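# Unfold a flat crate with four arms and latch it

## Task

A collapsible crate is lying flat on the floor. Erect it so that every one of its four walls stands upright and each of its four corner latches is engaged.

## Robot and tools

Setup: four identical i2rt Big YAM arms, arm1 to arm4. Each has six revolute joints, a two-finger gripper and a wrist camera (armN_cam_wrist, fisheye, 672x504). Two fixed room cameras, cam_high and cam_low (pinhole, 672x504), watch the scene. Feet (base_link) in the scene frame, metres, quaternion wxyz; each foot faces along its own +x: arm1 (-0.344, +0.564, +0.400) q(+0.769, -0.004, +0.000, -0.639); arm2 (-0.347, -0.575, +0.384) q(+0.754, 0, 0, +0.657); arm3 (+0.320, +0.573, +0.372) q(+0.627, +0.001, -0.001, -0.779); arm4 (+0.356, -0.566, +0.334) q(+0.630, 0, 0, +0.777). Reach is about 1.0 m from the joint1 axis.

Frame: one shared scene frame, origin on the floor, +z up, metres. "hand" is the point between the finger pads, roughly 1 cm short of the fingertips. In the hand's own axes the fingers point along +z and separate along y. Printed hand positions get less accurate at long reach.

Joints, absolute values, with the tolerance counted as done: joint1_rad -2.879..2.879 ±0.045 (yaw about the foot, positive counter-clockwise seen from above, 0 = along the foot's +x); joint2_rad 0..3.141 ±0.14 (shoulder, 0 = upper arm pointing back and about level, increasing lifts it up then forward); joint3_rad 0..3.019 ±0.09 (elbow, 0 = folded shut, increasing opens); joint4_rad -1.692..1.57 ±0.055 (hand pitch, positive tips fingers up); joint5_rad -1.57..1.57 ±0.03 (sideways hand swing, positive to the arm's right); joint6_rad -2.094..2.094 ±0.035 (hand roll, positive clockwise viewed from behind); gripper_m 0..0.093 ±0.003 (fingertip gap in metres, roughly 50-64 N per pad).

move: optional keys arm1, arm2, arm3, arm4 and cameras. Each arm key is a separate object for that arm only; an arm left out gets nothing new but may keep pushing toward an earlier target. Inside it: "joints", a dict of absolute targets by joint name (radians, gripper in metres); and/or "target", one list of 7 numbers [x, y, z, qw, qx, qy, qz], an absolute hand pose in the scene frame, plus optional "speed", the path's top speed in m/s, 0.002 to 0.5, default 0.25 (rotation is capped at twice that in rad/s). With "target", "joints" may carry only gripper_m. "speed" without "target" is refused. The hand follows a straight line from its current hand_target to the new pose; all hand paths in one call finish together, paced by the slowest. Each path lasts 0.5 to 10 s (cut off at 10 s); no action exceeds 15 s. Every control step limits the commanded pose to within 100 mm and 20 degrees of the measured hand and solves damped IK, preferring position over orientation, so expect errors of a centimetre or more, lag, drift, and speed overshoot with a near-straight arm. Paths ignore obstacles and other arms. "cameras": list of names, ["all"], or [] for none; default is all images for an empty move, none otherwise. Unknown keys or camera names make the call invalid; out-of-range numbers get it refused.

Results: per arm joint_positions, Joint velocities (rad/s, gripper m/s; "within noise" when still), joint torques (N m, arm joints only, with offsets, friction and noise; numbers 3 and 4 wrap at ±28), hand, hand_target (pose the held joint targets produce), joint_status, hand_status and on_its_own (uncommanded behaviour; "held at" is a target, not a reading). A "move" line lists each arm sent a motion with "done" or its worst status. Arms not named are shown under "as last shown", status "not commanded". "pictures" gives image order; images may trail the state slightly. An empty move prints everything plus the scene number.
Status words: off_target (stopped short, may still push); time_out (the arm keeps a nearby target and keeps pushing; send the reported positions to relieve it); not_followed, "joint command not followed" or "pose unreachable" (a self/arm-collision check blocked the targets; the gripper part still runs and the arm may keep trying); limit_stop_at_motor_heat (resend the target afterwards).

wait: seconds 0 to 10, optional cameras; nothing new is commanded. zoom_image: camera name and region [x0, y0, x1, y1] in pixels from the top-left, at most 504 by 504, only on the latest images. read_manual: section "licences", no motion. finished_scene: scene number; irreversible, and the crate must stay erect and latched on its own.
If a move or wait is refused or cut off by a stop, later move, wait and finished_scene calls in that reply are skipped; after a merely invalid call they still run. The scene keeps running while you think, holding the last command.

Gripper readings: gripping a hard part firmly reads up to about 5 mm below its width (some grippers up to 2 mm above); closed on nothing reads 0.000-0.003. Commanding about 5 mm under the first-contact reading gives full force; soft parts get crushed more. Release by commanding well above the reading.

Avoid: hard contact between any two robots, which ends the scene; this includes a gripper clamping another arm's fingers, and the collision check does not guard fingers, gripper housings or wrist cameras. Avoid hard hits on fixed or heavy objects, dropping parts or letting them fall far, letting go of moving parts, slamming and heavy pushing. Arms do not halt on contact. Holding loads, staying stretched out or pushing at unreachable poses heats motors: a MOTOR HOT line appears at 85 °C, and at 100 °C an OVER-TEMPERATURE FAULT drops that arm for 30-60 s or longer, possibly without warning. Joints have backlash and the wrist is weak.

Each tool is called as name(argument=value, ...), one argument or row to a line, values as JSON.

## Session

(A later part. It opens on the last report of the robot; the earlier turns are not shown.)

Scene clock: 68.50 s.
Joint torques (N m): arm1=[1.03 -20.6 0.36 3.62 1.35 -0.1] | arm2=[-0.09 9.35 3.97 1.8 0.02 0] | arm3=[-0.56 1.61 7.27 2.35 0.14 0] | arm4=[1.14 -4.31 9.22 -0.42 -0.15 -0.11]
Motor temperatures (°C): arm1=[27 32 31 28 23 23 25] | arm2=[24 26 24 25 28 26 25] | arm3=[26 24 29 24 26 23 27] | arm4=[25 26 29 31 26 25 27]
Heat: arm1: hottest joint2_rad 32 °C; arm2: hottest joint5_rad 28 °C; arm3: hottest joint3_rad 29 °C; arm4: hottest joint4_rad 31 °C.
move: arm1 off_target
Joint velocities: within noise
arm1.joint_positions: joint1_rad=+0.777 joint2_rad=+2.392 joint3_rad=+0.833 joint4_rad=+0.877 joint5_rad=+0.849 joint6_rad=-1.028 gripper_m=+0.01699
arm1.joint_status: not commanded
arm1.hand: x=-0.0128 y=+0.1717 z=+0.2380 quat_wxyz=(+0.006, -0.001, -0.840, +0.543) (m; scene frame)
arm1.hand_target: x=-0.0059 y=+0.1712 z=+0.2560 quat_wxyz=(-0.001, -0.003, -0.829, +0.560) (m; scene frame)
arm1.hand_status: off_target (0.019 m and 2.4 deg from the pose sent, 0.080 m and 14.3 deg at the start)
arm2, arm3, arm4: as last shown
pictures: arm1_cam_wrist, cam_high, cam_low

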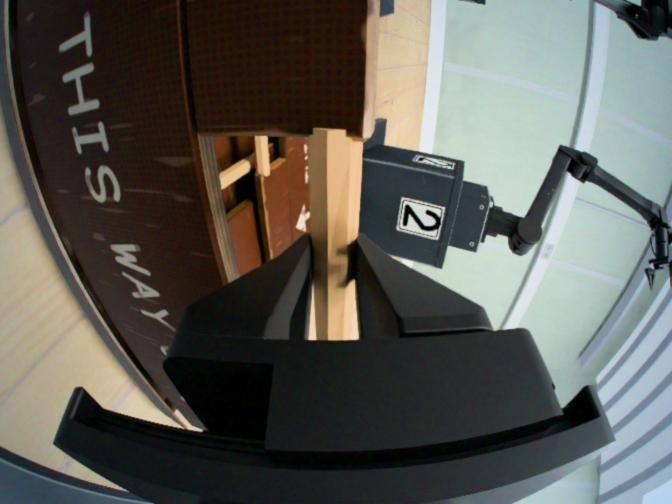

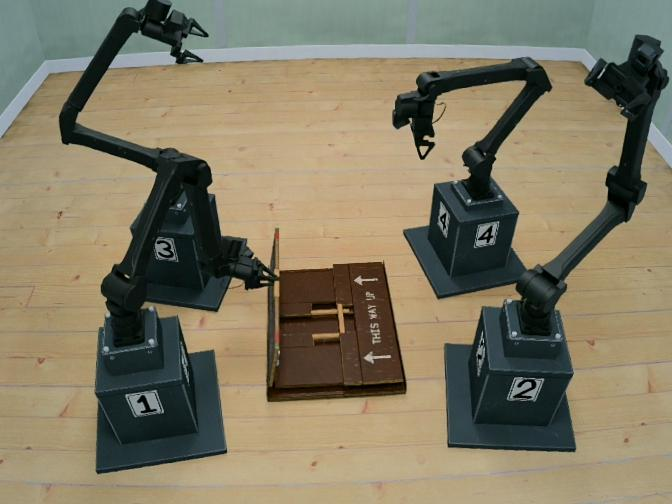

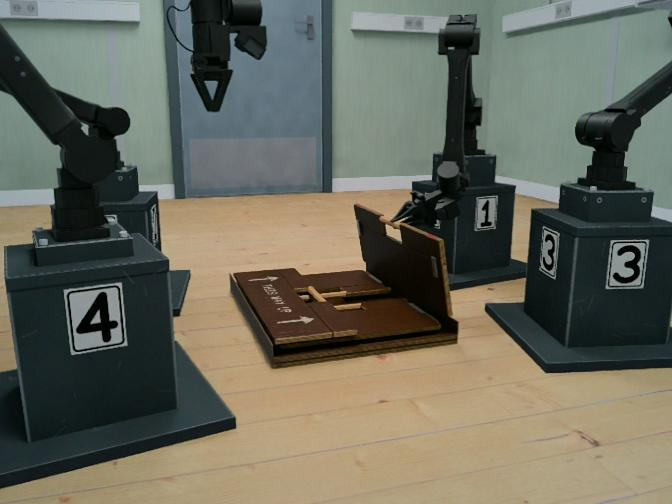

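move(
  arm1={"target":[-0.004,0.220,0.263,0,0,0.8090,-0.5878],"speed":0.08},
  cameras=["cam_low","cam_high"],
)

zoom_image(
  camera="cam_low",
  region=[220, 180, 470, 380],
)

zoom_image(
  camera="cam_high",
  region=[210, 200, 430, 420],
)

Scene clock: 70.63 s.
Joint torques (N m): arm1=[2.26 -20.42 -0.81 3.77 1.97 0.06] | arm2=[-0.09 9.41 3.95 1.78 0.02 -0.01] | arm3=[-0.97 1.67 7.47 2.24 0.14 0] | arm4=[1.08 -4.31 9.22 -0.42 -0.15 -0.11]
Motor temperatures (°C): arm1=[27 32 31 28 24 23 25] | arm2=[24 26 24 25 28 26 25] | arm3=[26 24 29 24 26 23 27] | arm4=[25 26 29 31 26 25 27]
Heat: arm1: hottest joint2_rad 32 °C; arm2: hottest joint5_rad 28 °C; arm3: hottest joint3_rad 29 °C; arm4: hottest joint4_rad 31 °C.
move: arm1 off_target
Joint velocities: within noise
arm1.joint_positions: joint1_rad=+0.861 joint2_rad=+2.413 joint3_rad=+0.788 joint4_rad=+0.960 joint5_rad=+0.959 joint6_rad=-1.015 gripper_m=+0.01671
arm1.joint_status: not commanded
arm1.hand: x=-0.0135 y=+0.2062 z=+0.2432 quat_wxyz=(+0.012, -0.001, -0.821, +0.571) (m; scene frame)
arm1.hand_target: x=-0.0043 y=+0.2134 z=+0.2636 quat_wxyz=(+0.000, -0.006, -0.808, +0.589) (m; scene frame)
arm1.hand_status: off_target (0.026 m and 2.8 deg from the pose sent, 0.055 m and 6.3 deg at the start)
arm2, arm3, arm4: as last shown
pictures: cam_high, cam_low

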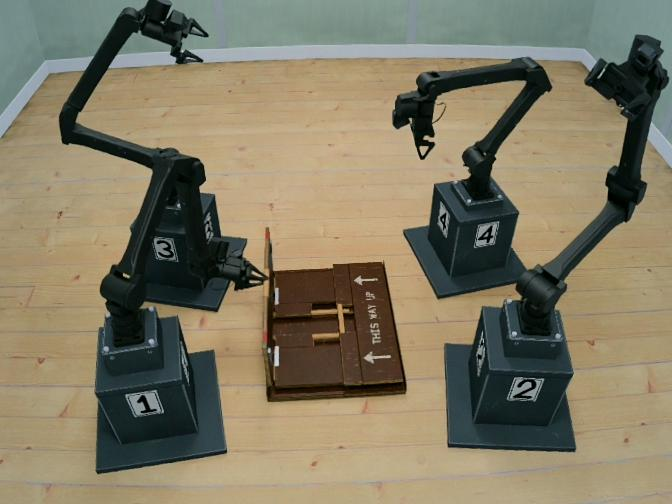

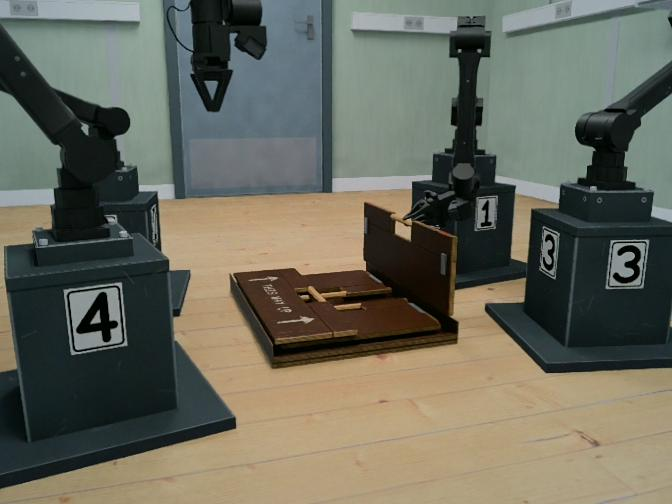

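Scaled by 2.016 from the camera's 672x504 image, which has a finer 960x720 frame.

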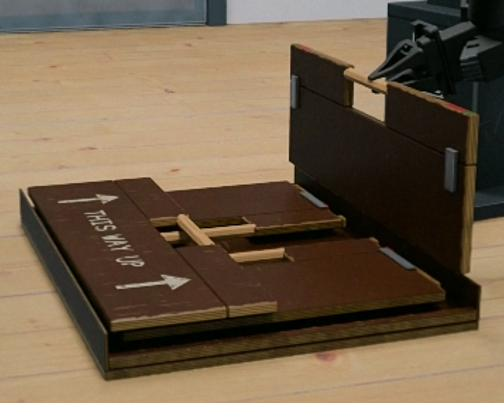

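Scaled by 2.291 from the camera's 672x504 image, which has a finer 960x720 frame.

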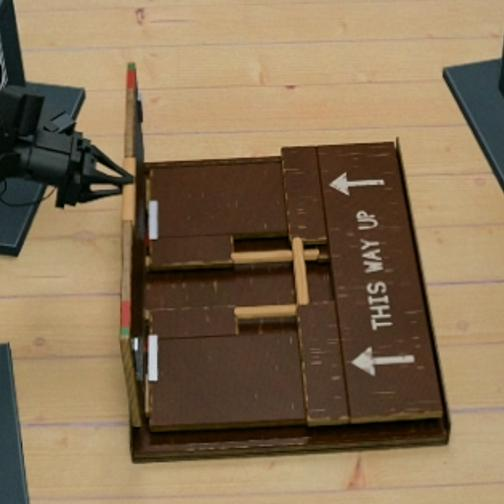

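move(
  arm4={"target":[0.0,-0.06,0.25,0,1,0,0],"joints":{"gripper_m":0.05}},
)

move(
  arm4={"target":[0.0,-0.035,0.12,0,1,0,0]},
  cameras=["arm4_cam_wrist"],
)

Scene clock: 76.53 s.
Joint torques (N m): arm1=[2.02 -20.78 -0.81 3.88 1.96 0.05] | arm2=[-0.09 9.47 3.95 1.8 0.02 0] | arm3=[-0.62 1.55 7.23 2.24 0.13 0.03] | arm4=[1.67 -19.31 11.55 -0.46 -0.15 -0.12]
Motor temperatures (°C): arm1=[27 32 31 28 25 23 26] | arm2=[24 26 24 25 28 26 25] | arm3=[26 24 29 24 26 23 27] | arm4=[25 26 29 31 26 25 27]
Heat: arm1: hottest joint2_rad 32 °C; arm2: hottest joint5_rad 28 °C; arm3: hottest joint3_rad 29 °C; arm4: hottest joint4_rad 31 °C.
move: arm4 off_target
Joint velocities: within noise
arm1, arm2, arm3: as last shown
arm1.hand_target: x=-0.0042 y=+0.2134 z=+0.2636 quat_wxyz=(+0.000, -0.006, -0.808, +0.589) (m; scene frame)
arm4.joint_positions: joint1_rad=+0.405 joint2_rad=+2.203 joint3_rad=+1.557 joint4_rad=-0.930 joint5_rad=+0.014 joint6_rad=-0.941 gripper_m=+0.05007
arm4.joint_status: all done
arm4.hand: x=+0.0108 y=-0.0707 z=+0.2521 quat_wxyz=(-0.002, +1.000, -0.008, +0.007) (m; scene frame)
arm4.hand_target: x=+0.0013 y=-0.0630 z=+0.2484 quat_wxyz=(-0.004, +1.000, +0.004, +0.006) (m; scene frame)
arm4.hand_status: off_target (0.015 m and 1.3 deg from the pose sent, 0.496 m and 91.1 deg at the start)
pictures: none

Scene clock: 78.07 s.
Joint torques (N m): arm1=[2.55 -21.01 -0.79 3.81 2 0.05] | arm2=[-0.09 9.47 3.97 1.8 0.03 0] | arm3=[-0.97 1.61 7.24 2.32 0.14 0] | arm4=[1.2 -21.83 9.88 0.03 -0.23 -0.11]
Motor temperatures (°C): arm1=[27 32 31 28 25 23 26] | arm2=[24 26 24 25 28 26 25] | arm3=[26 24 29 24 26 23 27] | arm4=[25 26 29 31 26 25 27]
Heat: arm1: hottest joint2_rad 32 °C; arm2: hottest joint5_rad 28 °C; arm3: hottest joint3_rad 29 °C; arm4: hottest joint4_rad 31 °C.
move: arm4 off_target
Joint velocities: within noise
arm1: as last shown
arm2.joint_positions: joint1_rad=+0.742 joint2_rad=+0.378 joint3_rad=+1.702 joint4_rad=-1.262 joint5_rad=-0.142 joint6_rad=-0.320 gripper_m=+0.09396
arm2.joint_status: not commanded
arm2.hand: x=-0.3865 y=-0.5610 z=+1.1031 quat_wxyz=(-0.397, +0.664, -0.167, -0.611) (m; scene frame)
arm2.hand_target: x=-0.3859 y=-0.5619 z=+1.1085 quat_wxyz=(-0.399, +0.660, -0.165, -0.614) (m; scene frame)
arm2.hand_status: not commanded
arm3.joint_positions: joint1_rad=+0.368 joint2_rad=+0.508 joint3_rad=+1.375 joint4_rad=-1.360 joint5_rad=-0.070 joint6_rad=+0.635 gripper_m=+0.09396
arm3.joint_status: not commanded
arm3.hand: x=+0.3593 y=+0.3880 z=+0.9196 quat_wxyz=(-0.486, -0.725, -0.459, +0.167) (m; scene frame)
arm3.hand_target: x=+0.3588 y=+0.3913 z=+0.9281 quat_wxyz=(-0.494, -0.720, -0.456, +0.170) (m; scene frame)
arm3.hand_status: not commanded
arm4.joint_positions: joint1_rad=+0.382 joint2_rad=+2.486 joint3_rad=+1.687 joint4_rad=-0.796 joint5_rad=+0.002 joint6_rad=-0.961 gripper_m=+0.05007
arm4.joint_status: not commanded
arm4.hand: x=+0.0094 y=-0.0475 z=+0.1205 quat_wxyz=(+0.009, +1.000, -0.010, +0.007) (m; scene frame)
arm4.hand_target: x=+0.0051 y=-0.0340 z=+0.1201 quat_wxyz=(+0.000, +1.000, -0.004, +0.000) (m; scene frame)
arm4.hand_status: off_target (0.016 m and 1.8 deg from the pose sent, 0.137 m and 1.3 deg at the start)
pictures: arm4_cam_wrist

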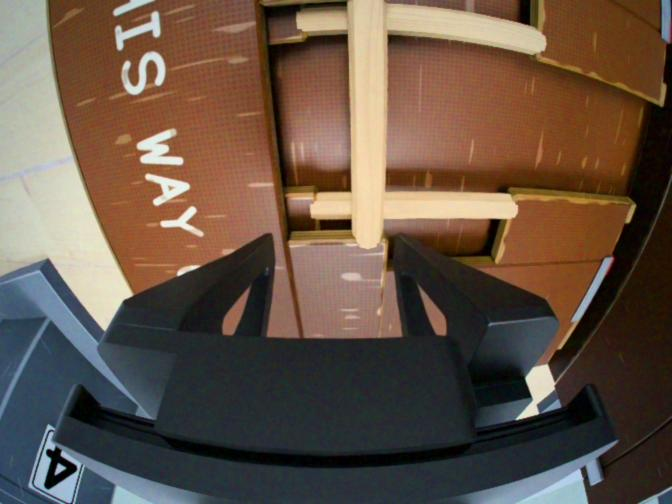

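move(
  arm4={"target":[-0.02,-0.012,0.085,0,1,0,0],"speed":0.12},
  cameras=["arm4_cam_wrist","cam_low"],
)

zoom_image(
  camera="cam_low",
  region=[260, 210, 400, 330],
)

Scene clock: 81.13 s.
Joint torques (N m): arm1=[2.61 -20.95 -0.99 3.79 1.93 0.03] | arm2=[-0.09 9.47 3.95 1.78 0.03 0] | arm3=[-0.15 1.67 7.23 2.24 0.13 -0.01] | arm4=[2.26 -22.18 10.59 -0.57 -0.22 -0.06]
Motor temperatures (°C): arm1=[27 31 30 28 25 23 26] | arm2=[24 26 24 25 28 26 25] | arm3=[26 24 29 24 26 23 27] | arm4=[25 26 30 31 26 25 27]
Heat: arm1: hottest joint2_rad 31 °C; arm2: hottest joint5_rad 28 °C; arm3: hottest joint3_rad 29 °C; arm4: hottest joint4_rad 31 °C.
move: arm4 off_target
Joint velocities: within noise
arm1, arm2, arm3: as last shown
arm4.joint_positions: joint1_rad=+0.382 joint2_rad=+2.608 joint3_rad=+1.862 joint4_rad=-0.825 joint5_rad=+0.002 joint6_rad=-0.964 gripper_m=+0.05007
arm4.joint_status: not commanded
arm4.hand: x=-0.0121 y=-0.0153 z=+0.0916 quat_wxyz=(+0.000, +1.000, -0.008, +0.001) (m; scene frame)
arm4.hand_target: x=-0.0195 y=-0.0123 z=+0.0847 quat_wxyz=(+0.000, +1.000, +0.001, +0.000) (m; scene frame)
arm4.hand_status: off_target (0.011 m and 1.0 deg from the pose sent, 0.058 m and 1.8 deg at the start)
pictures: arm4_cam_wrist, cam_low

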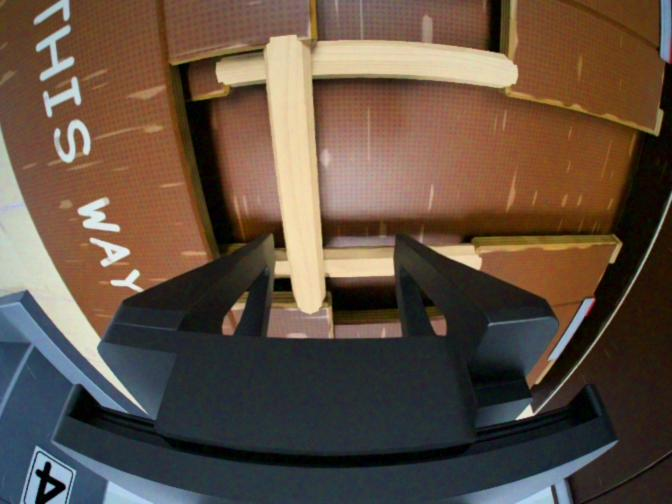

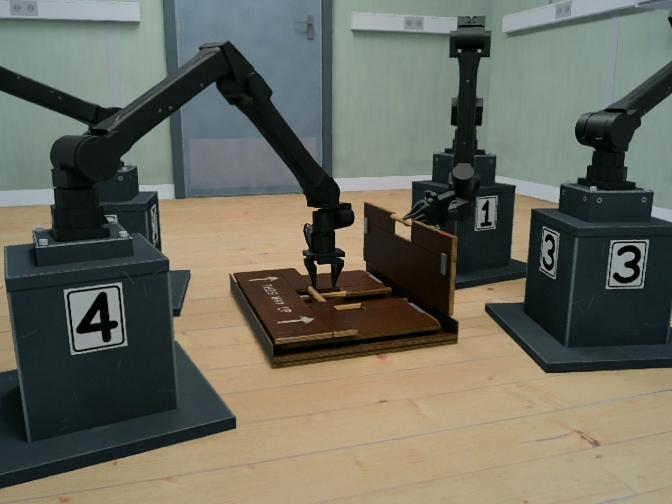

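Scaled by 3.600 from the camera's 672x504 image, which has a finer 960x720 frame.

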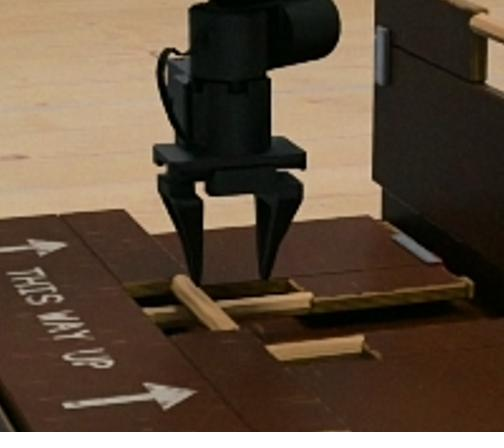

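move(
  arm4={"target":[-0.022,-0.026,0.07,0,1,0,0],"speed":0.08},
  cameras=["arm4_cam_wrist"],
)

Scene clock: 83.20 s.
Joint torques (N m): arm1=[2.55 -20.19 -0.84 3.73 1.99 0.01] | arm2=[-0.09 9.41 3.95 1.78 0.02 0] | arm3=[-0.56 1.9 7.25 2.33 0.12 0] | arm4=[2.55 -21.83 7.5 0.38 -0.2 0.13]
Motor temperatures (°C): arm1=[27 31 30 28 25 23 26] | arm2=[24 26 24 25 28 26 25] | arm3=[26 24 29 24 26 23 27] | arm4=[25 27 30 31 26 25 27]
Heat: arm1: hottest joint2_rad 31 °C; arm2: hottest joint5_rad 28 °C; arm3: hottest joint3_rad 29 °C; arm4: hottest joint4_rad 31 °C.
move: arm4 off_target
Joint velocities: within noise
arm1, arm2, arm3: as last shown
arm4.joint_positions: joint1_rad=+0.407 joint2_rad=+2.608 joint3_rad=+1.862 joint4_rad=-0.801 joint5_rad=+0.002 joint6_rad=-0.964 gripper_m=+0.05007
arm4.joint_status: not commanded
arm4.hand: x=-0.0291 y=-0.0195 z=+0.0916 quat_wxyz=(-0.010, +1.000, +0.004, -0.006) (m; scene frame)
arm4.hand_target: x=-0.0265 y=-0.0297 z=+0.0707 quat_wxyz=(-0.001, +1.000, +0.005, +0.000) (m; scene frame)
arm4.hand_status: off_target (0.024 m and 1.4 deg from the pose sent, 0.026 m and 1.0 deg at the start)
pictures: arm4_cam_wrist

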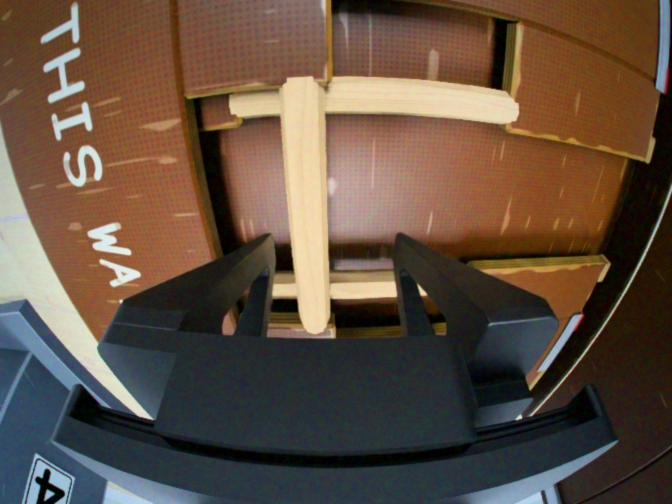

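move(
  arm4={"target":[-0.012,-0.04,0.062,0,1,0,0],"speed":0.08},
  cameras=["arm4_cam_wrist","cam_low"],
)

zoom_image(
  camera="cam_low",
  region=[260, 210, 400, 330],
)

Scene clock: 85.77 s.
Joint torques (N m): arm1=[2.37 -20.78 -0.88 3.79 2.04 -0.01] | arm2=[-0.09 9.41 3.96 1.78 0.02 0] | arm3=[-0.38 1.85 7.24 2.28 0.13 0.01] | arm4=[1.26 -22.89 6.24 0.36 -0.22 0.13]
Motor temperatures (°C): arm1=[27 31 30 28 26 23 26] | arm2=[24 26 24 25 28 26 25] | arm3=[26 24 30 24 26 23 27] | arm4=[25 27 30 31 26 25 27]
Heat: arm1: hottest joint2_rad 31 °C; arm2: hottest joint5_rad 28 °C; arm3: hottest joint3_rad 30 °C; arm4: hottest joint4_rad 31 °C.
move: arm4 off_target
Joint velocities: within noise
arm1, arm2, arm3: as last shown
arm4.joint_positions: joint1_rad=+0.399 joint2_rad=+2.608 joint3_rad=+1.800 joint4_rad=-0.750 joint5_rad=+0.002 joint6_rad=-0.964 gripper_m=+0.05007
arm4.joint_status: not commanded
arm4.hand: x=-0.0140 y=-0.0323 z=+0.0749 quat_wxyz=(-0.006, +1.000, +0.000, -0.003) (m; scene frame)
arm4.hand_target: x=-0.0073 y=-0.0381 z=+0.0625 quat_wxyz=(+0.001, +1.000, -0.004, +0.001) (m; scene frame)
arm4.hand_status: off_target (0.015 m and 0.7 deg from the pose sent, 0.040 m and 1.4 deg at the start)
pictures: arm4_cam_wrist, cam_low

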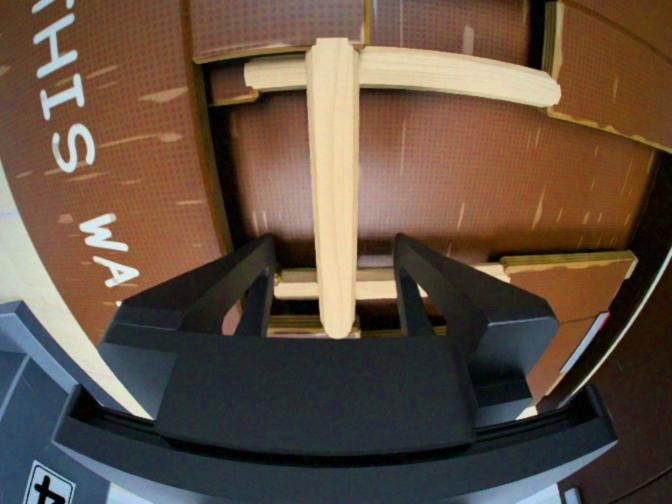

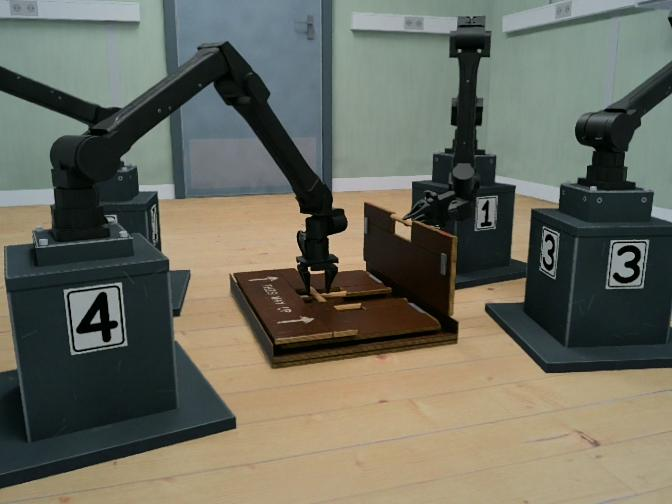

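Scaled by 3.600 from the camera's 672x504 image, which has a finer 960x720 frame.

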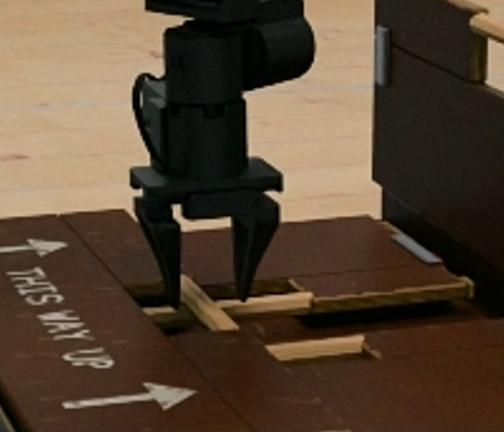

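move(
  arm4={"target":[-0.012,-0.038,0.036,0,1,0,0],"speed":0.08},
  cameras=["arm4_cam_wrist","cam_low"],
)

zoom_image(
  camera="cam_low",
  region=[260, 210, 400, 330],
)

Scene clock: 88.37 s.
Joint torques (N m): arm1=[2.61 -19.96 -0.8 3.69 1.97 0.04] | arm2=[-0.09 9.41 3.97 1.8 0.03 0] | arm3=[-0.62 1.49 7.15 2.43 0.15 0.02] | arm4=[1.9 -21.89 9.1 0.23 -0.22 0.11]
Motor temperatures (°C): arm1=[27 31 30 28 26 23 26] | arm2=[24 26 24 25 28 26 25] | arm3=[26 24 30 24 26 23 27] | arm4=[25 28 30 31 26 25 27]
Heat: arm1: hottest joint2_rad 31 °C; arm2: hottest joint5_rad 28 °C; arm3: hottest joint3_rad 30 °C; arm4: hottest joint4_rad 31 °C.
move: arm4 off_target
Joint velocities: within noise
arm1, arm2, arm3: as last shown
arm4.joint_positions: joint1_rad=+0.398 joint2_rad=+2.657 joint3_rad=+1.800 joint4_rad=-0.727 joint5_rad=+0.002 joint6_rad=-0.964 gripper_m=+0.05007
arm4.joint_status: not commanded
arm4.hand: x=-0.0051 y=-0.0434 z=+0.0444 quat_wxyz=(+0.005, +1.000, -0.001, +0.004) (m; scene frame)
arm4.hand_target: x=-0.0107 y=-0.0382 z=+0.0361 quat_wxyz=(+0.000, +1.000, -0.001, +0.000) (m; scene frame)
arm4.hand_status: off_target (0.012 m and 0.8 deg from the pose sent, 0.039 m and 0.7 deg at the start)
pictures: arm4_cam_wrist, cam_low

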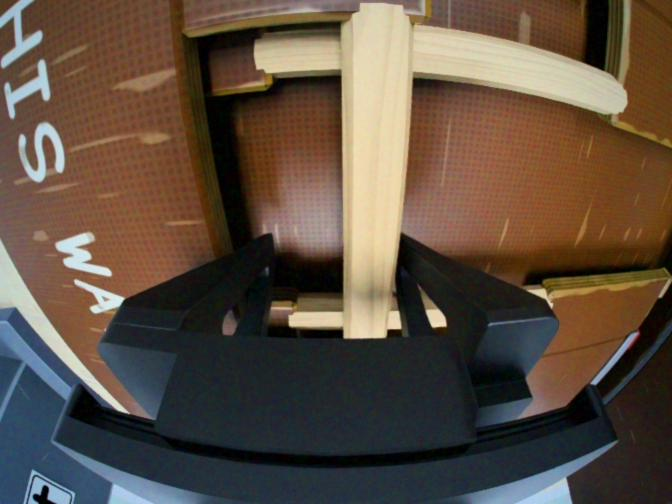

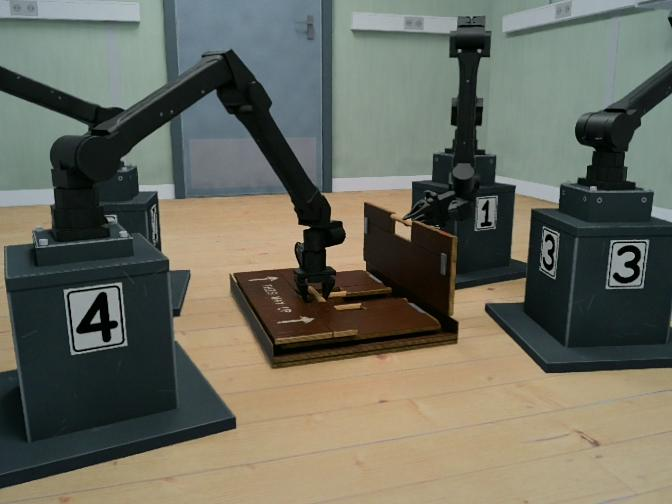

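Scaled by 3.600 from the camera's 672x504 image, which has a finer 960x720 frame.

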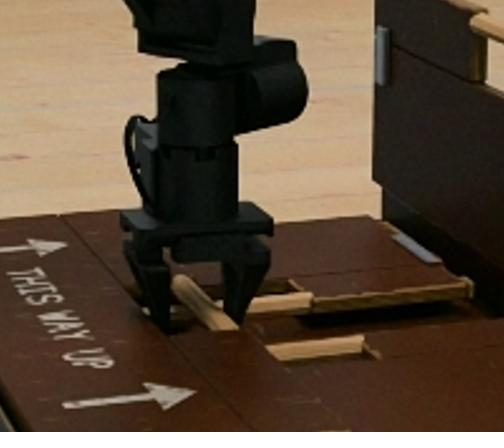

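move(
  arm4={"target":[-0.014,-0.026,0.036,0,1,0,0],"speed":0.08},
)

move(
  arm4={"joints":{"gripper_m":0.01}},
  cameras=["arm4_cam_wrist"],
)

Scene clock: 90.27 s.
Joint torques (N m): arm1=[2.84 -20.01 -0.68 3.84 1.97 0.03] | arm2=[-0.03 9.41 3.96 1.8 0.03 -0.01] | arm3=[-0.32 1.67 7.34 2.37 0.14 0.02] | arm4=[1.38 -21.6 10 -0.61 -0.22 0.03]
Motor temperatures (°C): arm1=[27 31 30 28 26 23 26] | arm2=[24 26 24 25 28 26 25] | arm3=[26 24 30 24 26 23 27] | arm4=[25 28 30 31 26 25 27]
Heat: arm1: hottest joint2_rad 31 °C; arm2: hottest joint5_rad 28 °C; arm3: hottest joint3_rad 30 °C; arm4: hottest joint4_rad 31 °C.
move: arm4 off_target
Joint velocities: within noise
arm1, arm2, arm3: as last shown
arm4.joint_positions: joint1_rad=+0.398 joint2_rad=+2.670 joint3_rad=+1.846 joint4_rad=-0.739 joint5_rad=+0.002 joint6_rad=-0.964 gripper_m=+0.05007
arm4.joint_status: not commanded
arm4.hand: x=-0.0144 y=-0.0300 z=+0.0485 quat_wxyz=(-0.004, +1.000, -0.001, -0.002) (m; scene frame)
arm4.hand_target: x=-0.0138 y=-0.0262 z=+0.0365 quat_wxyz=(-0.001, +1.000, +0.000, -0.001) (m; scene frame)
arm4.hand_status: off_target (0.013 m and 0.5 deg from the pose sent, 0.021 m and 0.8 deg at the start)
pictures: none

Scene clock: 90.93 s.
Joint torques (N m): arm1=[1.96 -20.66 -0.81 3.88 2 0.04] | arm2=[-0.03 9.41 3.97 1.81 0.03 0] | arm3=[-0.62 1.79 7.23 2.39 0.13 0] | arm4=[1.38 -21.54 9.99 -0.4 -0.21 0.11]
Motor temperatures (°C): arm1=[27 31 30 28 26 23 26] | arm2=[24 26 24 25 28 26 25] | arm3=[26 24 30 24 26 23 27] | arm4=[25 28 30 31 26 25 27]
Heat: arm1: hottest joint2_rad 31 °C; arm2: hottest joint5_rad 28 °C; arm3: hottest joint3_rad 30 °C; arm4: hottest joint4_rad 31 °C.
move: arm4 off_target
Joint velocities: within noise
arm1.joint_positions: joint1_rad=+0.861 joint2_rad=+2.413 joint3_rad=+0.788 joint4_rad=+0.960 joint5_rad=+0.959 joint6_rad=-1.015 gripper_m=+0.01671
arm1.joint_status: not commanded
arm1.hand: x=-0.0135 y=+0.2062 z=+0.2432 quat_wxyz=(+0.012, -0.001, -0.821, +0.571) (m; scene frame)
arm1.hand_target: x=-0.0042 y=+0.2134 z=+0.2637 quat_wxyz=(+0.000, -0.006, -0.808, +0.589) (m; scene frame)
arm1.hand_status: not commanded
arm2, arm3: as last shown
arm4.joint_positions: joint1_rad=+0.399 joint2_rad=+2.671 joint3_rad=+1.846 joint4_rad=-0.742 joint5_rad=+0.000 joint6_rad=-0.978 gripper_m=+0.01674
arm4.joint_status: gripper_m off_target (ended at +0.01677, target +0.01000)
arm4.hand: x=-0.0146 y=-0.0318 z=+0.0475 quat_wxyz=(-0.002, +1.000, +0.007, -0.001) (m; scene frame)
arm4.hand_target: x=-0.0147 y=-0.0270 z=+0.0364 quat_wxyz=(+0.000, +1.000, +0.004, -0.001) (m; scene frame)
arm4.hand_status: not commanded
pictures: arm4_cam_wrist

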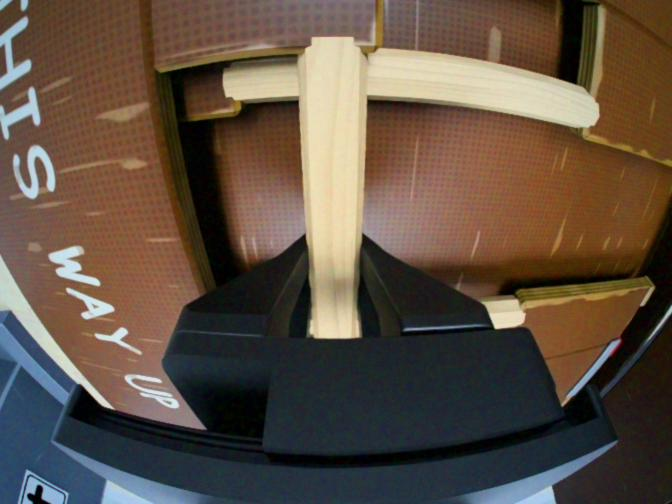

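move(
  arm4={"target":[-0.014,-0.034,0.115,0.1305,-0.9914,0,0],"speed":0.1},
)

move(
  arm4={"target":[-0.014,-0.067,0.178,0.3007,-0.9537,0,0],"speed":0.1},
)

move(
  arm4={"target":[-0.014,-0.117,0.228,0.4617,-0.8870,0,0],"speed":0.1},
  cameras=["cam_low","cam_high"],
)

Scene clock: 94.47 s.
Joint torques (N m): arm1=[2.14 -21.01 -0.85 3.77 1.99 0.01] | arm2=[-0.09 9.41 3.96 1.78 0.02 0] | arm3=[-0.67 1.9 7.17 2.37 0.09 0.02] | arm4=[2.37 -25.52 5.37 -0.17 0.04 0.32]
Motor temperatures (°C): arm1=[27 31 30 28 26 23 26] | arm2=[24 26 24 25 28 26 25] | arm3=[26 24 30 24 26 23 27] | arm4=[25 28 30 31 26 25 27]
Heat: arm1: hottest joint2_rad 31 °C; arm2: hottest joint5_rad 28 °C; arm3: hottest joint3_rad 30 °C; arm4: hottest joint4_rad 31 °C.
move: arm4 off_target
Joint velocities: within noise
arm1, arm2, arm3: as last shown
arm1.hand_target: x=-0.0042 y=+0.2134 z=+0.2636 quat_wxyz=(+0.000, -0.006, -0.808, +0.589) (m; scene frame)
arm4.joint_positions: joint1_rad=+0.441 joint2_rad=+2.490 joint3_rad=+1.577 joint4_rad=-0.449 joint5_rad=+0.149 joint6_rad=-0.955 gripper_m=+0.01674
arm4.joint_status: not commanded
arm4.hand: x=-0.0146 y=-0.0337 z=+0.0973 quat_wxyz=(-0.127, +0.992, +0.008, -0.001) (m; scene frame)
arm4.hand_target: x=-0.0196 y=-0.0348 z=+0.1139 quat_wxyz=(-0.132, +0.991, +0.003, -0.005) (m; scene frame)
arm4.hand_status: off_target (0.018 m and 1.0 deg from the pose sent, 0.068 m and 14.8 deg at the start)
pictures: none

Scene clock: 96.87 s.
Joint torques (N m): arm1=[2.84 -20.48 -0.84 3.66 2.01 0.01] | arm2=[-0.09 9.41 3.96 1.8 0.03 0] | arm3=[-0.5 2.61 7.21 2.3 0.14 0] | arm4=[2.32 -22.83 4.19 0.39 0.18 0.29]
Motor temperatures (°C): arm1=[27 31 30 28 26 23 26] | arm2=[24 26 24 25 28 26 25] | arm3=[26 24 30 24 26 23 27] | arm4=[25 28 30 31 26 25 27]
Heat: arm1: hottest joint2_rad 31 °C; arm2: hottest joint5_rad 28 °C; arm3: hottest joint3_rad 30 °C; arm4: hottest joint4_rad 31 °C.
move: arm4 off_target
Joint velocities: within noise
arm1: as last shown
arm1.hand_target: x=-0.0042 y=+0.2134 z=+0.2637 quat_wxyz=(+0.000, -0.006, -0.808, +0.589) (m; scene frame)
arm2.joint_positions: joint1_rad=+0.742 joint2_rad=+0.378 joint3_rad=+1.702 joint4_rad=-1.262 joint5_rad=-0.142 joint6_rad=-0.320 gripper_m=+0.09396
arm2.joint_status: not commanded
arm2.hand: x=-0.3865 y=-0.5610 z=+1.1031 quat_wxyz=(-0.397, +0.664, -0.167, -0.611) (m; scene frame)
arm2.hand_target: x=-0.3859 y=-0.5619 z=+1.1085 quat_wxyz=(-0.399, +0.660, -0.165, -0.614) (m; scene frame)
arm2.hand_status: not commanded
arm3.joint_positions: joint1_rad=+0.368 joint2_rad=+0.508 joint3_rad=+1.375 joint4_rad=-1.360 joint5_rad=-0.070 joint6_rad=+0.635 gripper_m=+0.09396
arm3.joint_status: not commanded
arm3.hand: x=+0.3593 y=+0.3880 z=+0.9196 quat_wxyz=(-0.486, -0.725, -0.459, +0.167) (m; scene frame)
arm3.hand_target: x=+0.3588 y=+0.3913 z=+0.9281 quat_wxyz=(-0.494, -0.720, -0.456, +0.170) (m; scene frame)
arm3.hand_status: not commanded
arm4.joint_positions: joint1_rad=+0.534 joint2_rad=+2.292 joint3_rad=+1.251 joint4_rad=-0.063 joint5_rad=+0.399 joint6_rad=-0.935 gripper_m=+0.01679
arm4.joint_status: not commanded
arm4.hand: x=-0.0138 y=-0.0621 z=+0.1655 quat_wxyz=(-0.298, +0.955, +0.005, +0.005) (m; scene frame)
arm4.hand_target: x=-0.0145 y=-0.0680 z=+0.1777 quat_wxyz=(-0.299, +0.954, +0.002, +0.003) (m; scene frame)
arm4.hand_status: off_target (0.013 m and 0.8 deg from the pose sent, 0.087 m and 20.4 deg at the start)
pictures: none

Scene clock: 99.30 s.
Joint torques (N m): arm1=[2.26 -20.42 -0.88 3.73 1.99 0.01] | arm2=[-0.09 9.41 3.95 1.81 0.02 0] | arm3=[-0.21 1.85 7.24 2.33 0.1 0.02] | arm4=[2.32 -20.25 3.21 1.7 0.45 0.06]
Motor temperatures (°C): arm1=[27 31 30 28 27 23 26] | arm2=[24 26 24 25 28 26 25] | arm3=[26 24 30 24 26 23 27] | arm4=[25 28 30 31 26 25 27]
Heat: arm1: hottest joint2_rad 31 °C; arm2: hottest joint5_rad 28 °C; arm3: hottest joint3_rad 30 °C; arm4: hottest joint4_rad 31 °C.
move: arm4 off_target
Joint velocities: within noise
arm1, arm2, arm3: as last shown
arm4.joint_positions: joint1_rad=+0.662 joint2_rad=+2.206 joint3_rad=+0.995 joint4_rad=+0.359 joint5_rad=+0.675 joint6_rad=-0.960 gripper_m=+0.01678
arm4.joint_status: not commanded
arm4.hand: x=-0.0119 y=-0.1125 z=+0.2138 quat_wxyz=(-0.454, +0.891, -0.002, +0.005) (m; scene frame)
arm4.hand_target: x=-0.0133 y=-0.1154 z=+0.2272 quat_wxyz=(-0.462, +0.887, +0.001, +0.002) (m; scene frame)
arm4.hand_status: off_target (0.015 m and 1.2 deg from the pose sent, 0.083 m and 20.4 deg at the start)
pictures: cam_high, cam_low

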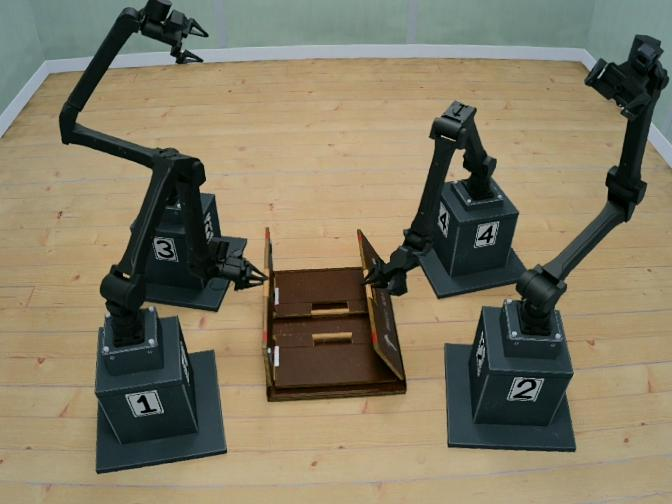

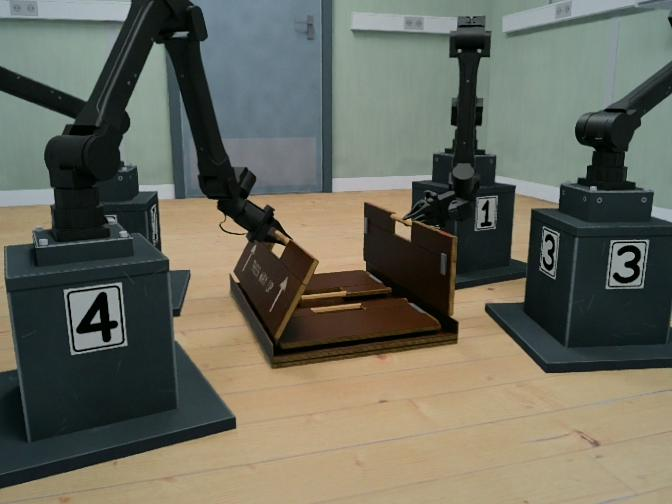

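move(
  arm4={"target":[-0.014,-0.175,0.256,0.5592,-0.8290,0,0],"speed":0.1},
)

move(
  arm4={"target":[-0.014,-0.222,0.263,0.5878,-0.8090,0,0],"speed":0.08},
  cameras=["cam_low","cam_high","arm4_cam_wrist"],
)

zoom_image(
  camera="cam_low",
  region=[220, 180, 470, 380],
)

zoom_image(
  camera="cam_high",
  region=[210, 200, 430, 420],
)

Scene clock: 102.60 s.
Joint torques (N m): arm1=[2.26 -19.96 -0.92 3.77 1.98 0.04] | arm2=[-0.03 9.41 3.96 1.78 0.03 0] | arm3=[-0.67 1.55 7.09 2.3 0.1 0] | arm4=[2.14 -18.08 2.84 2.76 0.96 -0.12]
Motor temperatures (°C): arm1=[27 31 30 28 27 23 26] | arm2=[24 26 24 25 27 26 25] | arm3=[26 24 30 24 26 23 27] | arm4=[25 28 29 31 26 25 27]
Heat: arm1: hottest joint2_rad 31 °C; arm2: hottest joint5_rad 27 °C; arm3: hottest joint3_rad 30 °C; arm4: hottest joint4_rad 31 °C.
move: arm4 off_target
Joint velocities: within noise
arm1, arm2, arm3: as last shown
arm4.joint_positions: joint1_rad=+0.801 joint2_rad=+2.197 joint3_rad=+0.836 joint4_rad=+0.658 joint5_rad=+0.887 joint6_rad=-0.992 gripper_m=+0.01625
arm4.joint_status: not commanded
arm4.hand: x=-0.0107 y=-0.1755 z=+0.2392 quat_wxyz=(-0.544, +0.839, -0.001, +0.002) (m; scene frame)
arm4.hand_target: x=-0.0138 y=-0.1739 z=+0.2562 quat_wxyz=(-0.560, +0.829, -0.004, -0.001) (m; scene frame)
arm4.hand_status: off_target (0.017 m and 2.1 deg from the pose sent, 0.075 m and 14.0 deg at the start)
pictures: none

Scene clock: 103.83 s.
Joint torques (N m): arm1=[2.32 -20.66 -0.84 3.85 1.98 0.03] | arm2=[-0.09 9.41 3.97 1.78 0.03 0] | arm3=[-0.38 1.55 7.19 2.3 0.11 0] | arm4=[4.84 -18.67 0.21 2.85 2.31 -0.01]
Motor temperatures (°C): arm1=[27 31 30 28 27 23 26] | arm2=[24 26 24 25 27 26 25] | arm3=[26 24 30 24 26 23 27] | arm4=[25 28 29 31 27 25 27]
Heat: arm1: hottest joint2_rad 31 °C; arm2: hottest joint5_rad 27 °C; arm3: hottest joint3_rad 30 °C; arm4: hottest joint4_rad 31 °C.
move: arm4 off_target
Joint velocities: within noise
arm1, arm2, arm3: as last shown
arm4.joint_positions: joint1_rad=+0.860 joint2_rad=+2.211 joint3_rad=+0.796 joint4_rad=+0.738 joint5_rad=+0.965 joint6_rad=-0.990 gripper_m=+0.01604
arm4.joint_status: not commanded
arm4.hand: x=-0.0097 y=-0.2009 z=+0.2421 quat_wxyz=(-0.567, +0.824, -0.002, +0.004) (m; scene frame)
arm4.hand_target: x=-0.0108 y=-0.2161 z=+0.2622 quat_wxyz=(-0.587, +0.809, -0.001, +0.005) (m; scene frame)
arm4.hand_status: off_target (0.030 m and 2.9 deg from the pose sent, 0.052 m and 6.1 deg at the start)
pictures: arm4_cam_wrist, cam_high, cam_low

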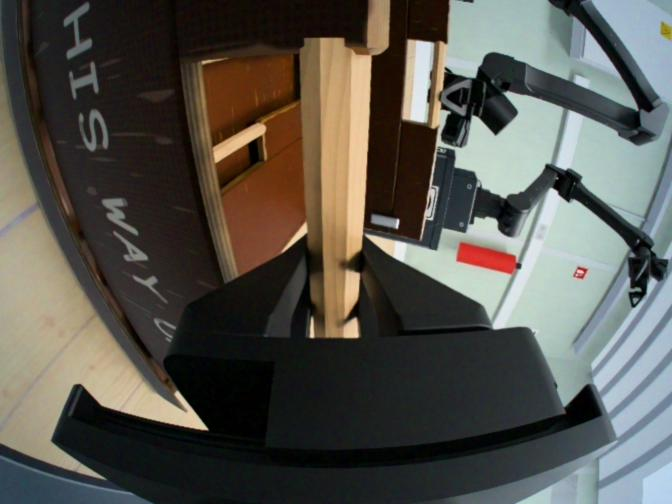

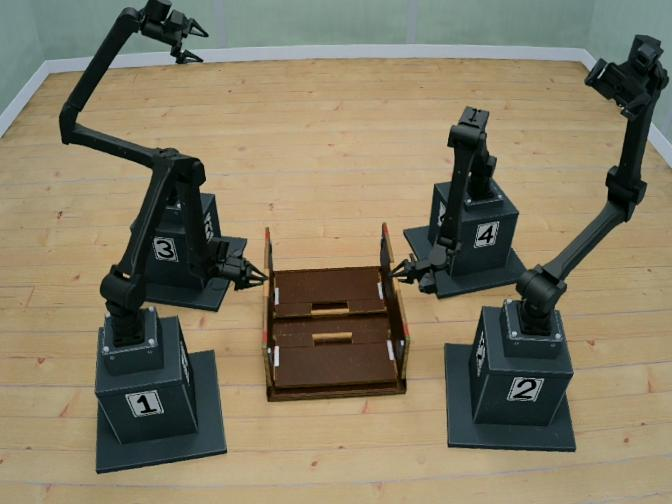

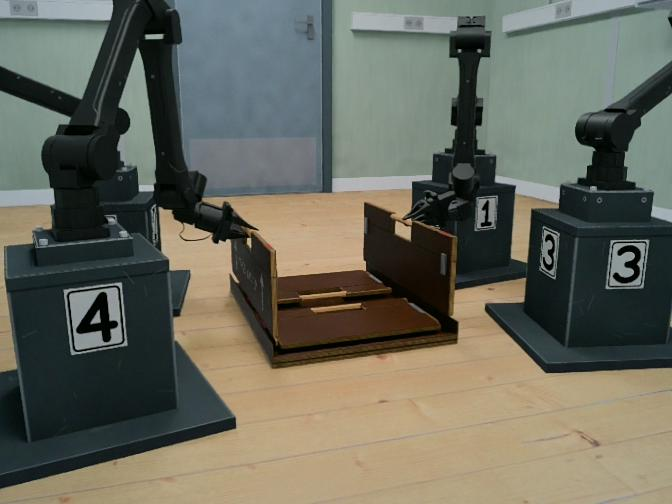

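Scaled by 2.016 from the camera's 672x504 image, which has a finer 960x720 frame.

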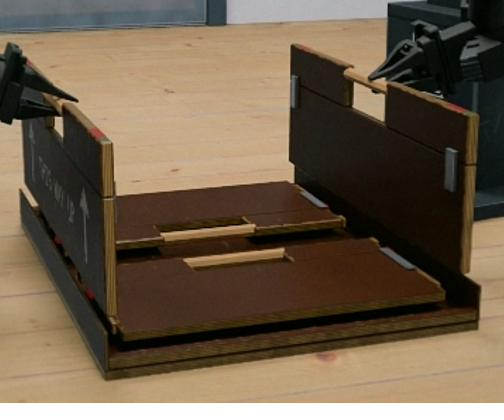

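Scaled by 2.291 from the camera's 672x504 image, which has a finer 960x720 frame.

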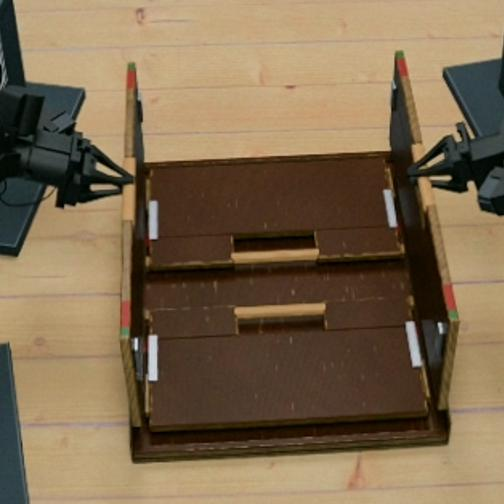

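move(
  arm2={"target":[-0.12,-0.12,0.5,0,0.7071,-0.7071,0],"joints":{"gripper_m":0.05}},
)

move(
  arm2={"target":[-0.07,0.015,0.25,0,0.7071,-0.7071,0]},
  cameras=["arm2_cam_wrist","cam_high","cam_low"],
)

Scene clock: 111.97 s.
Joint torques (N m): arm1=[2.78 -20.78 -0.84 3.92 1.95 0.02] | arm2=[-0.09 9.29 6.09 1.17 0.23 -0.12] | arm3=[-1.03 1.9 7.28 2.3 0.14 0] | arm4=[4.89 -18.55 0.21 2.88 2.31 -0.03]
Motor temperatures (°C): arm1=[27 31 29 28 27 23 26] | arm2=[24 26 24 25 27 26 25] | arm3=[26 24 30 24 26 23 27] | arm4=[25 29 29 31 30 25 28]
Heat: arm1: hottest joint2_rad 31 °C; arm2: hottest joint5_rad 27 °C; arm3: hottest joint3_rad 30 °C; arm4: hottest joint4_rad 31 °C.
move: arm2 not_followed
Joint velocities: within noise
arm1, arm3: as last shown
arm2.joint_positions: joint1_rad=+1.807 joint2_rad=+0.011 joint3_rad=+1.116 joint4_rad=-1.706 joint5_rad=+1.266 joint6_rad=+0.433 gripper_m=+0.05013
arm2.joint_status: all done
arm2.on_its_own: joint1_rad is held at +1.796, not at its first target +0.742; joint2_rad is held at +0.011, not at its first target +0.384; joint3_rad is held at +1.144, not at its first target +1.713; joint4_rad is held at -1.707, not at its first target -1.255; joint5_rad is held at +1.263, not at its first target -0.142; joint6_rad is held at +0.425, not at its first target -0.320
arm2.hand: x=-0.2836 y=-0.4016 z=+0.8567 quat_wxyz=(-0.406, +0.658, -0.390, -0.500) (m; scene frame)
arm2.hand_target: x=-0.2765 y=-0.4011 z=+0.8638 quat_wxyz=(-0.401, +0.654, -0.393, -0.507) (m; scene frame)
arm2.hand_status: not_followed (0.483 m and 84.4 deg from the pose sent, 0.793 m and 108.0 deg at the start; pose on its path clipped on 73 of 121 steps; a joint's target at an end of its range on 85 of 121 steps)
arm4.joint_positions: joint1_rad=+0.860 joint2_rad=+2.211 joint3_rad=+0.796 joint4_rad=+0.739 joint5_rad=+0.965 joint6_rad=-0.990 gripper_m=+0.01604
arm4.joint_status: not commanded
arm4.hand: x=-0.0099 y=-0.2008 z=+0.2423 quat_wxyz=(-0.567, +0.823, -0.003, +0.003) (m; scene frame)
arm4.hand_target: x=-0.0109 y=-0.2160 z=+0.2624 quat_wxyz=(-0.588, +0.809, -0.002, +0.005) (m; scene frame)
arm4.hand_status: not commanded
pictures: none
pose unreachable (arm2 arm): on one or more control steps of this call this arm could not follow its commanded pose, so it was not sent that pose on those steps. On the call's last step it was still not sent that pose. It may still have moved: this result reports where it is.
cause: moving toward the commanded pose would bring two parts of the arm too close to each other (its wrist (the part past joint 4) and its wrist camera, 1 mm apart when it was first held).

Scene clock: 115.63 s.
Joint torques (N m): arm1=[2.9 -20.95 -0.88 3.75 1.98 0.05] | arm2=[0.67 9 5.78 1.13 0.25 -0.12] | arm3=[-1.03 1.44 7.19 2.4 0.13 0.01] | arm4=[4.84 -18.55 0.21 2.89 2.31 -0.03]
Motor temperatures (°C): arm1=[27 31 29 28 27 23 26] | arm2=[24 26 24 25 27 26 25] | arm3=[26 24 30 24 26 23 27] | arm4=[25 29 29 31 31 25 28]
Heat: arm1: hottest joint2_rad 31 °C; arm2: hottest joint5_rad 27 °C; arm3: hottest joint3_rad 30 °C; arm4: hottest joint4_rad 31 °C.
move: arm2 not_followed
Joint velocities: within noise
arm1, arm3, arm4: as last shown
arm2.joint_positions: joint1_rad=+1.795 joint2_rad=+0.011 joint3_rad=+1.087 joint4_rad=-1.706 joint5_rad=+1.314 joint6_rad=+0.456 gripper_m=+0.05013
arm2.joint_status: not commanded
arm2.on_its_own: joint1_rad is held at +1.792, not at its first target +0.742; joint2_rad is held at +0.011, not at its first target +0.384; joint3_rad is held at +1.108, not at its first target +1.713; joint4_rad is held at -1.707, not at its first target -1.255; joint5_rad is held at +1.309, not at its first target -0.142; joint6_rad is held at +0.447, not at its first target -0.320
arm2.hand: x=-0.2830 y=-0.4002 z=+0.8532 quat_wxyz=(-0.428, +0.644, -0.401, -0.491) (m; scene frame)
arm2.hand_target: x=-0.2793 y=-0.3994 z=+0.8585 quat_wxyz=(-0.423, +0.643, -0.400, -0.498) (m; scene frame)
arm2.hand_status: not_followed (0.763 m and 84.8 deg from the pose sent, 0.766 m and 84.4 deg at the start; pose on its path clipped on 82 of 96 steps; a joint's target at an end of its range on 96 of 96 steps)
pictures: arm2_cam_wrist, cam_high, cam_low
pose unreachable (arm2 arm): on one or more control steps of this call this arm could not follow its commanded pose, so it was not sent that pose on those steps. On the call's last step it was still not sent that pose. It may still have moved: this result reports where it is.
cause: moving toward the commanded pose would bring two parts of the arm too close to each other (its wrist (the part past joint 4) and its wrist camera, 1 mm apart when it was first held).

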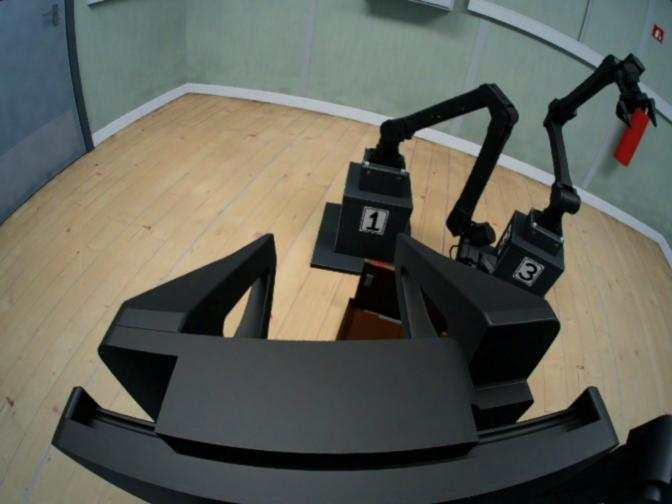

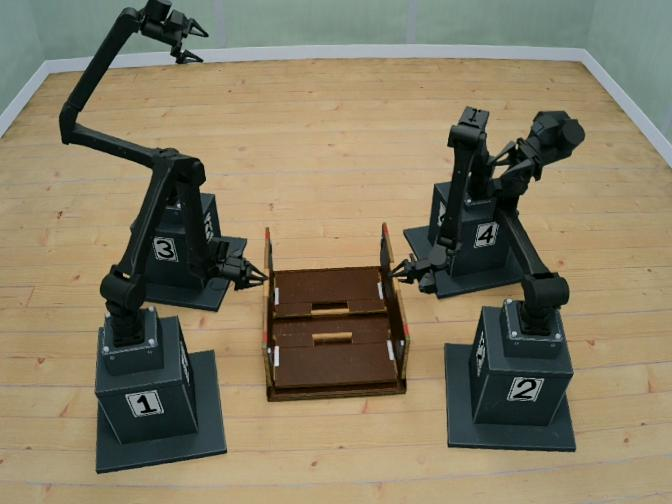

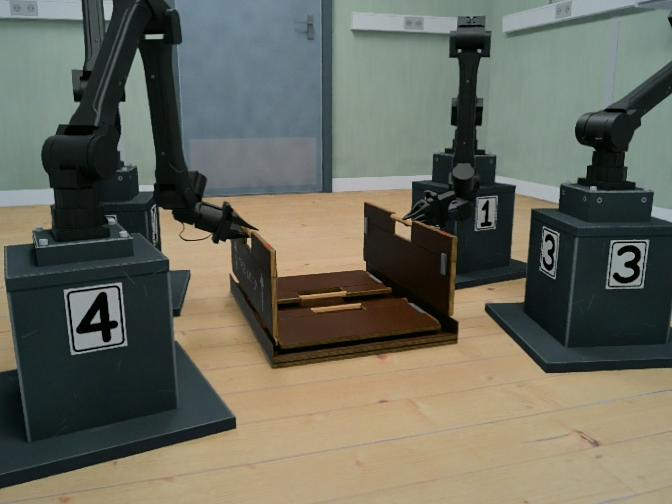

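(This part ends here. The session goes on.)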